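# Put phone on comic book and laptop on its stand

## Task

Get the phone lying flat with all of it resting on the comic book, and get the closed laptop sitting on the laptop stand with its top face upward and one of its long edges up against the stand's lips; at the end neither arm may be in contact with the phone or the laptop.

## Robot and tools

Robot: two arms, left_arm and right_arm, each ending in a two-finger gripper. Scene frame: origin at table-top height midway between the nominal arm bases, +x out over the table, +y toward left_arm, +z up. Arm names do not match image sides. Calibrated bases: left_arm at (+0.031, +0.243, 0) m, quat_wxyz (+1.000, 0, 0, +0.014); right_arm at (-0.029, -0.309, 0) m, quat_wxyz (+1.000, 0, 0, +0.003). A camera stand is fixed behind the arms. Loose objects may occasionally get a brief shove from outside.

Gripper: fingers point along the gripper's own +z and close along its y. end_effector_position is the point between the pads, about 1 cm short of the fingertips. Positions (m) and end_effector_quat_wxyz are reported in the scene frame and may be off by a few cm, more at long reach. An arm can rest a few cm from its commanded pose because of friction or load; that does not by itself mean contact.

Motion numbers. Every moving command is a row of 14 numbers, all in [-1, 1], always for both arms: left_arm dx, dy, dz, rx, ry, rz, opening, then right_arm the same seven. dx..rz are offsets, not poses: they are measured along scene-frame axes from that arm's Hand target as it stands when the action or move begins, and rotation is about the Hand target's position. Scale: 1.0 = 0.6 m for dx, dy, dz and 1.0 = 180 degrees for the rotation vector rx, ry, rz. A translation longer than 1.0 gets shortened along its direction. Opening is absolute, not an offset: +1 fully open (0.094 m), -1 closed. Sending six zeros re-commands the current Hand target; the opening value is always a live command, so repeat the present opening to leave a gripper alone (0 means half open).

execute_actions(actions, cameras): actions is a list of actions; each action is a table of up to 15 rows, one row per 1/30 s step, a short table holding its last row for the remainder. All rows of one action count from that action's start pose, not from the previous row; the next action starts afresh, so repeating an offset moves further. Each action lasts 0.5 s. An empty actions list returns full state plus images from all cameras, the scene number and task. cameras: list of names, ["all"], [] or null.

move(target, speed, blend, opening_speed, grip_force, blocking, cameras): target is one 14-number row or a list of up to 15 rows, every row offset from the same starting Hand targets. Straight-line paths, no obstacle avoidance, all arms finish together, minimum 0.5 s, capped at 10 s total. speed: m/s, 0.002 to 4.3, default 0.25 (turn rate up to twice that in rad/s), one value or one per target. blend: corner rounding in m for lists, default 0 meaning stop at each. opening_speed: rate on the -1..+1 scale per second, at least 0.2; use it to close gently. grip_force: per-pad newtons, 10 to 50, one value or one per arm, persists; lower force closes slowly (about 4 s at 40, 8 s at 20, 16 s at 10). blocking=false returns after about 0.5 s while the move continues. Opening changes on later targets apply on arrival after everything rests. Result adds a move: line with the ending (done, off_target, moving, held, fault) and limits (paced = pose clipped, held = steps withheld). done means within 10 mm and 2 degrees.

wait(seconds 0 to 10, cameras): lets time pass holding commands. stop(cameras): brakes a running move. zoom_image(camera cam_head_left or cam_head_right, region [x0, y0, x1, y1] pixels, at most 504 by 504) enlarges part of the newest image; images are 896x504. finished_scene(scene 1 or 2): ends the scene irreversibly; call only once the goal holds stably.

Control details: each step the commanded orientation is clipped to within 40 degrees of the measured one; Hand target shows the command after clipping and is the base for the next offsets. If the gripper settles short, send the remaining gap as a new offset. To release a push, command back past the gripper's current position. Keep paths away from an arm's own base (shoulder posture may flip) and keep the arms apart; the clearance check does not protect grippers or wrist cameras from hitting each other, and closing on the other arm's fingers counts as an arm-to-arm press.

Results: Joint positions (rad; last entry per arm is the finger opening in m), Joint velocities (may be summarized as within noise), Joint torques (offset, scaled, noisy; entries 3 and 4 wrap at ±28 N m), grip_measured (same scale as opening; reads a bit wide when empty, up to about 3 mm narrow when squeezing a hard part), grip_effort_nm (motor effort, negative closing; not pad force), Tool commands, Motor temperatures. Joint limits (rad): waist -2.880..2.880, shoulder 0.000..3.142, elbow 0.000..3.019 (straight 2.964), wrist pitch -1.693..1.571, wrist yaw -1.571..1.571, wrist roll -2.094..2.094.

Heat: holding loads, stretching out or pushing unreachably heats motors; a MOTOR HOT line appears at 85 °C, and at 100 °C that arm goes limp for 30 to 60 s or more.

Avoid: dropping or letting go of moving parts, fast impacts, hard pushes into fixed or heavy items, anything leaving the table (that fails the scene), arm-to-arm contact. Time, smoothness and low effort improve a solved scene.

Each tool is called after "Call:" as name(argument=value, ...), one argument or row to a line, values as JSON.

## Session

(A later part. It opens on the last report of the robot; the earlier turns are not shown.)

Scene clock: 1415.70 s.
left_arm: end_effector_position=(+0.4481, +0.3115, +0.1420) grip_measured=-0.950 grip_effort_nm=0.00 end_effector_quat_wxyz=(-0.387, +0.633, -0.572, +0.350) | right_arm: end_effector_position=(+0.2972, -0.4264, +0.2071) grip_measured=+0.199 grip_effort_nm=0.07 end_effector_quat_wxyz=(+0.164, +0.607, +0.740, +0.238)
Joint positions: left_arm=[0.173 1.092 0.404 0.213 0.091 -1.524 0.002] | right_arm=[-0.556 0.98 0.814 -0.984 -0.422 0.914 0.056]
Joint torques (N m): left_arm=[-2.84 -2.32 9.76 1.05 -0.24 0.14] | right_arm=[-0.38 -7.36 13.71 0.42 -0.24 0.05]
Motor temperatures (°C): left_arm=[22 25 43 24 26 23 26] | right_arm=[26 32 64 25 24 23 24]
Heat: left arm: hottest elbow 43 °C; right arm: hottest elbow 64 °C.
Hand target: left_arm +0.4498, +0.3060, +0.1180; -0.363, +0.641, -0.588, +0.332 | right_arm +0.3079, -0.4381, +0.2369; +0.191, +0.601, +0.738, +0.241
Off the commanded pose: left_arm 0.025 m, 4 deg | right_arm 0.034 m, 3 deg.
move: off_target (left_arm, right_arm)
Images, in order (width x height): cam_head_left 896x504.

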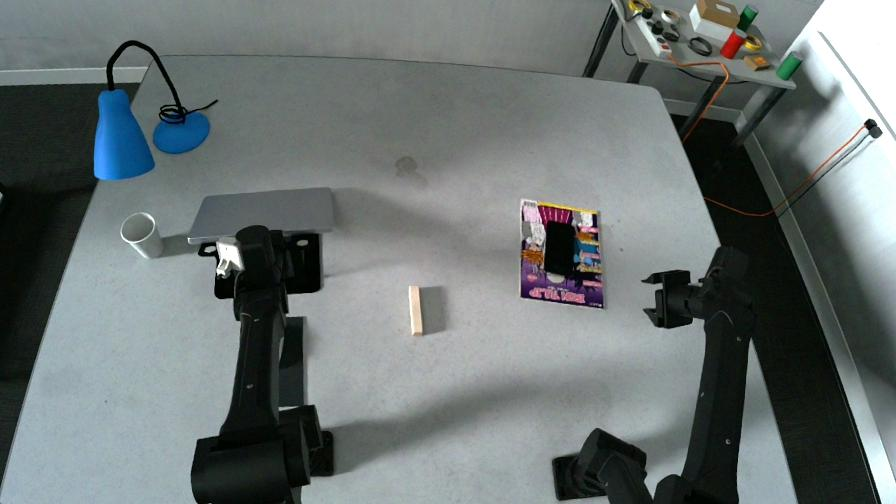

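Call:
move(
  target=[
    [0.035, 0.0, -0.03, 0, 0, 0, -0.95, 0, 0, 0, 0, 0, 0, 0.2],
  ],
  speed=0.04,
  cameras=["cam_head_left"],
)

Call:
zoom_image(
  camera="cam_head_left",
  region=[160, 170, 340, 300],
)

Scene clock: 1418.90 s.
left_arm: end_effector_position=(+0.4717, +0.3122, +0.1384) grip_measured=-0.950 grip_effort_nm=0.01 end_effector_quat_wxyz=(-0.394, +0.628, -0.567, +0.358) | right_arm: end_effector_position=(+0.2972, -0.4264, +0.2071) grip_measured=+0.199 grip_effort_nm=0.07 end_effector_quat_wxyz=(+0.164, +0.607, +0.740, +0.238)
Joint positions: left_arm=[0.16 1.192 0.438 0.304 0.08 -1.535 0.002] | right_arm=[-0.556 0.98 0.814 -0.984 -0.422 0.914 0.056]
Joint torques (N m): left_arm=[-2.67 -3.08 8.27 1.13 -0.25 0.18] | right_arm=[-0.38 -7.41 13.74 0.44 -0.24 0.04]
Motor temperatures (°C): left_arm=[22 25 43 24 26 23 26] | right_arm=[26 32 64 25 24 23 24]
Heat: left arm: hottest elbow 43 °C; right arm: hottest elbow 64 °C.
Hand target: left_arm +0.4708, +0.3059, +0.1000; -0.363, +0.641, -0.588, +0.333 | right_arm +0.3079, -0.4381, +0.2369; +0.191, +0.601, +0.738, +0.241
Off the commanded pose: left_arm 0.039 m, 5 deg | right_arm 0.034 m, 3 deg.
move: off_target (left_arm, right_arm)
Images, in order (width x height): cam_head_left 896x504.

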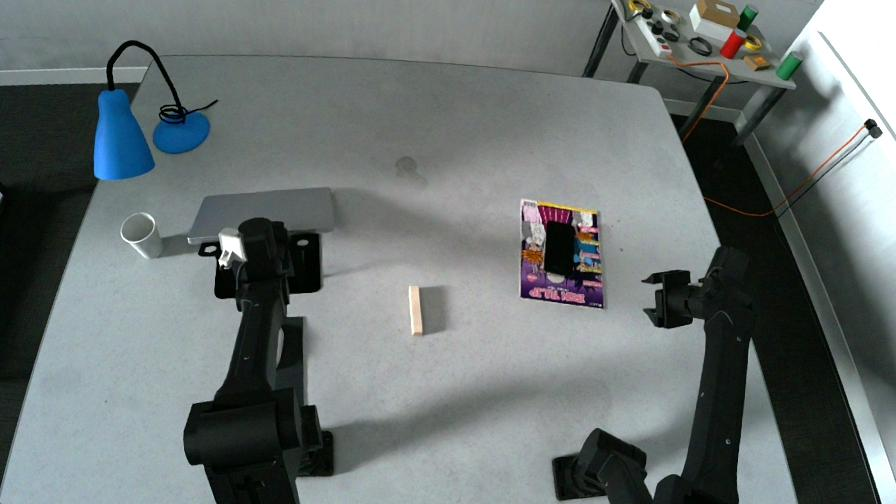

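Scaled by 2.800.

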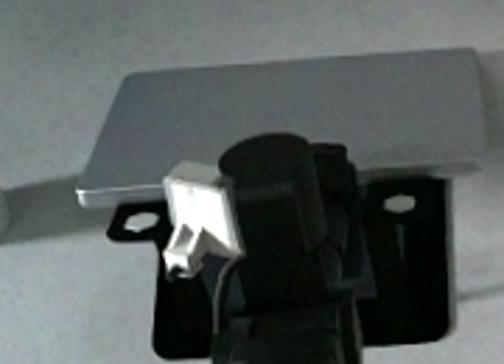

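Call:
move(
  target=[
    [-0.01, 0.01, 0.13, 0, 0, 0, -0.95, 0, 0, 0, 0, 0, 0, 0.2],
    [-0.12, 0.0, 0.3, 0, 0, 0, -0.95, 0, 0, 0, 0, 0, 0, 0.2],
    [-0.3, -0.15, 0.35, 0, 0, 0, -0.95, 0, 0, 0, 0, 0, 0, 0.2],
  ],
  speed=[0.08, 0.15, 0.2],
  cameras=["cam_head_left", "cam_head_right"],
)

Call:
zoom_image(
  camera="cam_head_left",
  region=[170, 175, 350, 305],
)

Call:
zoom_image(
  camera="cam_head_left",
  region=[180, 215, 240, 265],
)

Call:
zoom_image(
  camera="cam_head_left",
  region=[190, 180, 260, 220],
)

Call:
zoom_image(
  camera="cam_head_right",
  region=[190, 170, 370, 300],
)

Scene clock: 1435.83 s.
left_arm: end_effector_position=(+0.2879, +0.2207, +0.2659) grip_measured=-0.950 grip_effort_nm=0.01 end_effector_quat_wxyz=(-0.353, +0.649, -0.603, +0.301) | right_arm: end_effector_position=(+0.2972, -0.4264, +0.2071) grip_measured=+0.199 grip_effort_nm=0.07 end_effector_quat_wxyz=(+0.164, +0.607, +0.740, +0.238)
Joint positions: left_arm=[-0.347 0.354 0.577 -0.876 -0.353 -1.786 0.002] | right_arm=[-0.556 0.98 0.814 -0.984 -0.422 0.914 0.056]
Joint torques (N m): left_arm=[-2.78 0.73 18.62 1.24 -0.32 0] | right_arm=[-0.38 -7.36 13.75 0.46 -0.24 0.05]
Motor temperatures (°C): left_arm=[22 25 44 24 26 23 26] | right_arm=[26 32 64 25 24 23 24]
Heat: left arm: hottest elbow 44 °C; right arm: hottest elbow 64 °C.
Hand target: left_arm +0.2908, +0.2159, +0.3100; -0.363, +0.641, -0.588, +0.333 | right_arm +0.3079, -0.4381, +0.2369; +0.191, +0.601, +0.738, +0.241
Off the commanded pose: left_arm 0.044 m, 4 deg | right_arm 0.034 m, 3 deg.
move: off_target (left_arm, right_arm)

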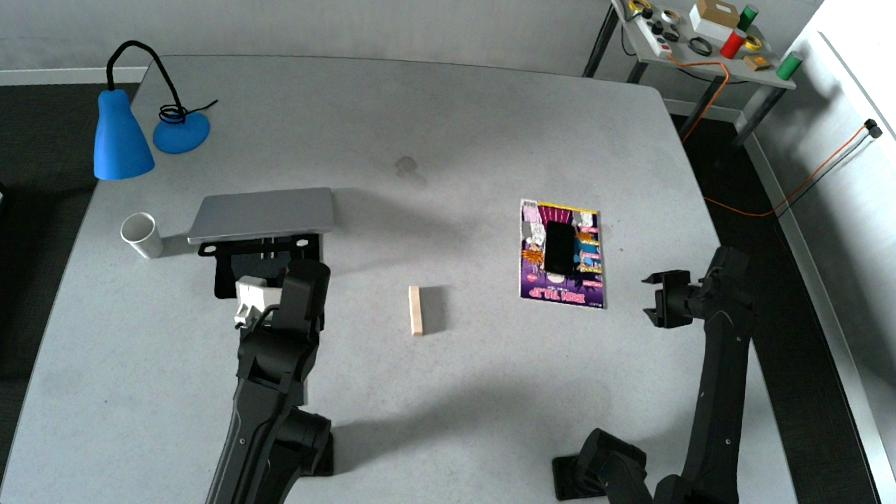

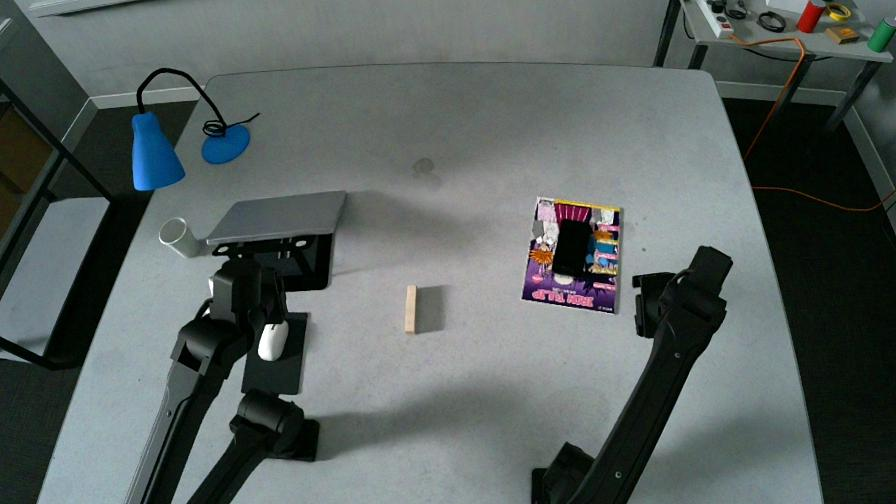

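Scaled by 2.800.

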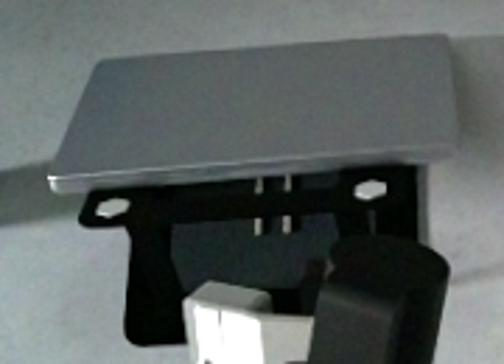

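Scaled by 8.400.

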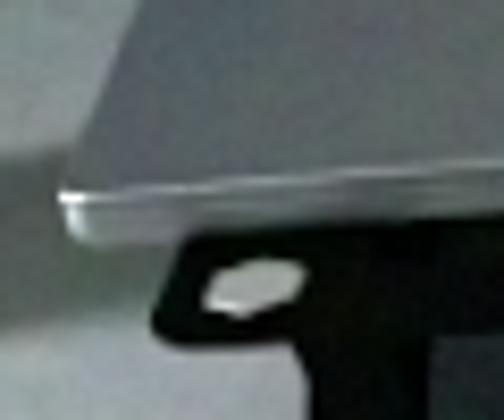

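Scaled by 7.200.

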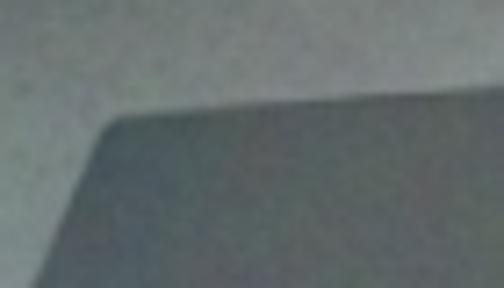

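Scaled by 2.800.

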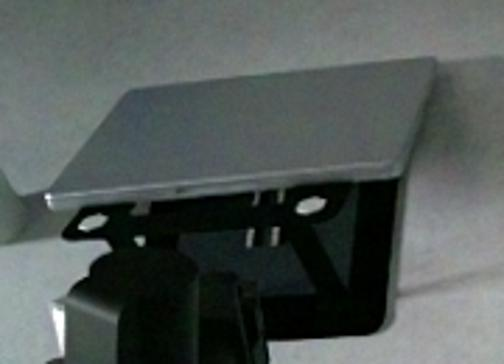

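Call:
zoom_image(
  camera="cam_head_left",
  region=[500, 180, 630, 320],
)

Scaled by 3.600.

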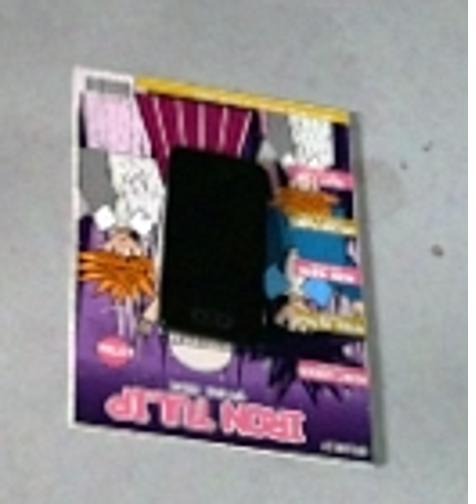

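Call:
finished_scene(
  scene=2,
)

The scene is finished: the task was done.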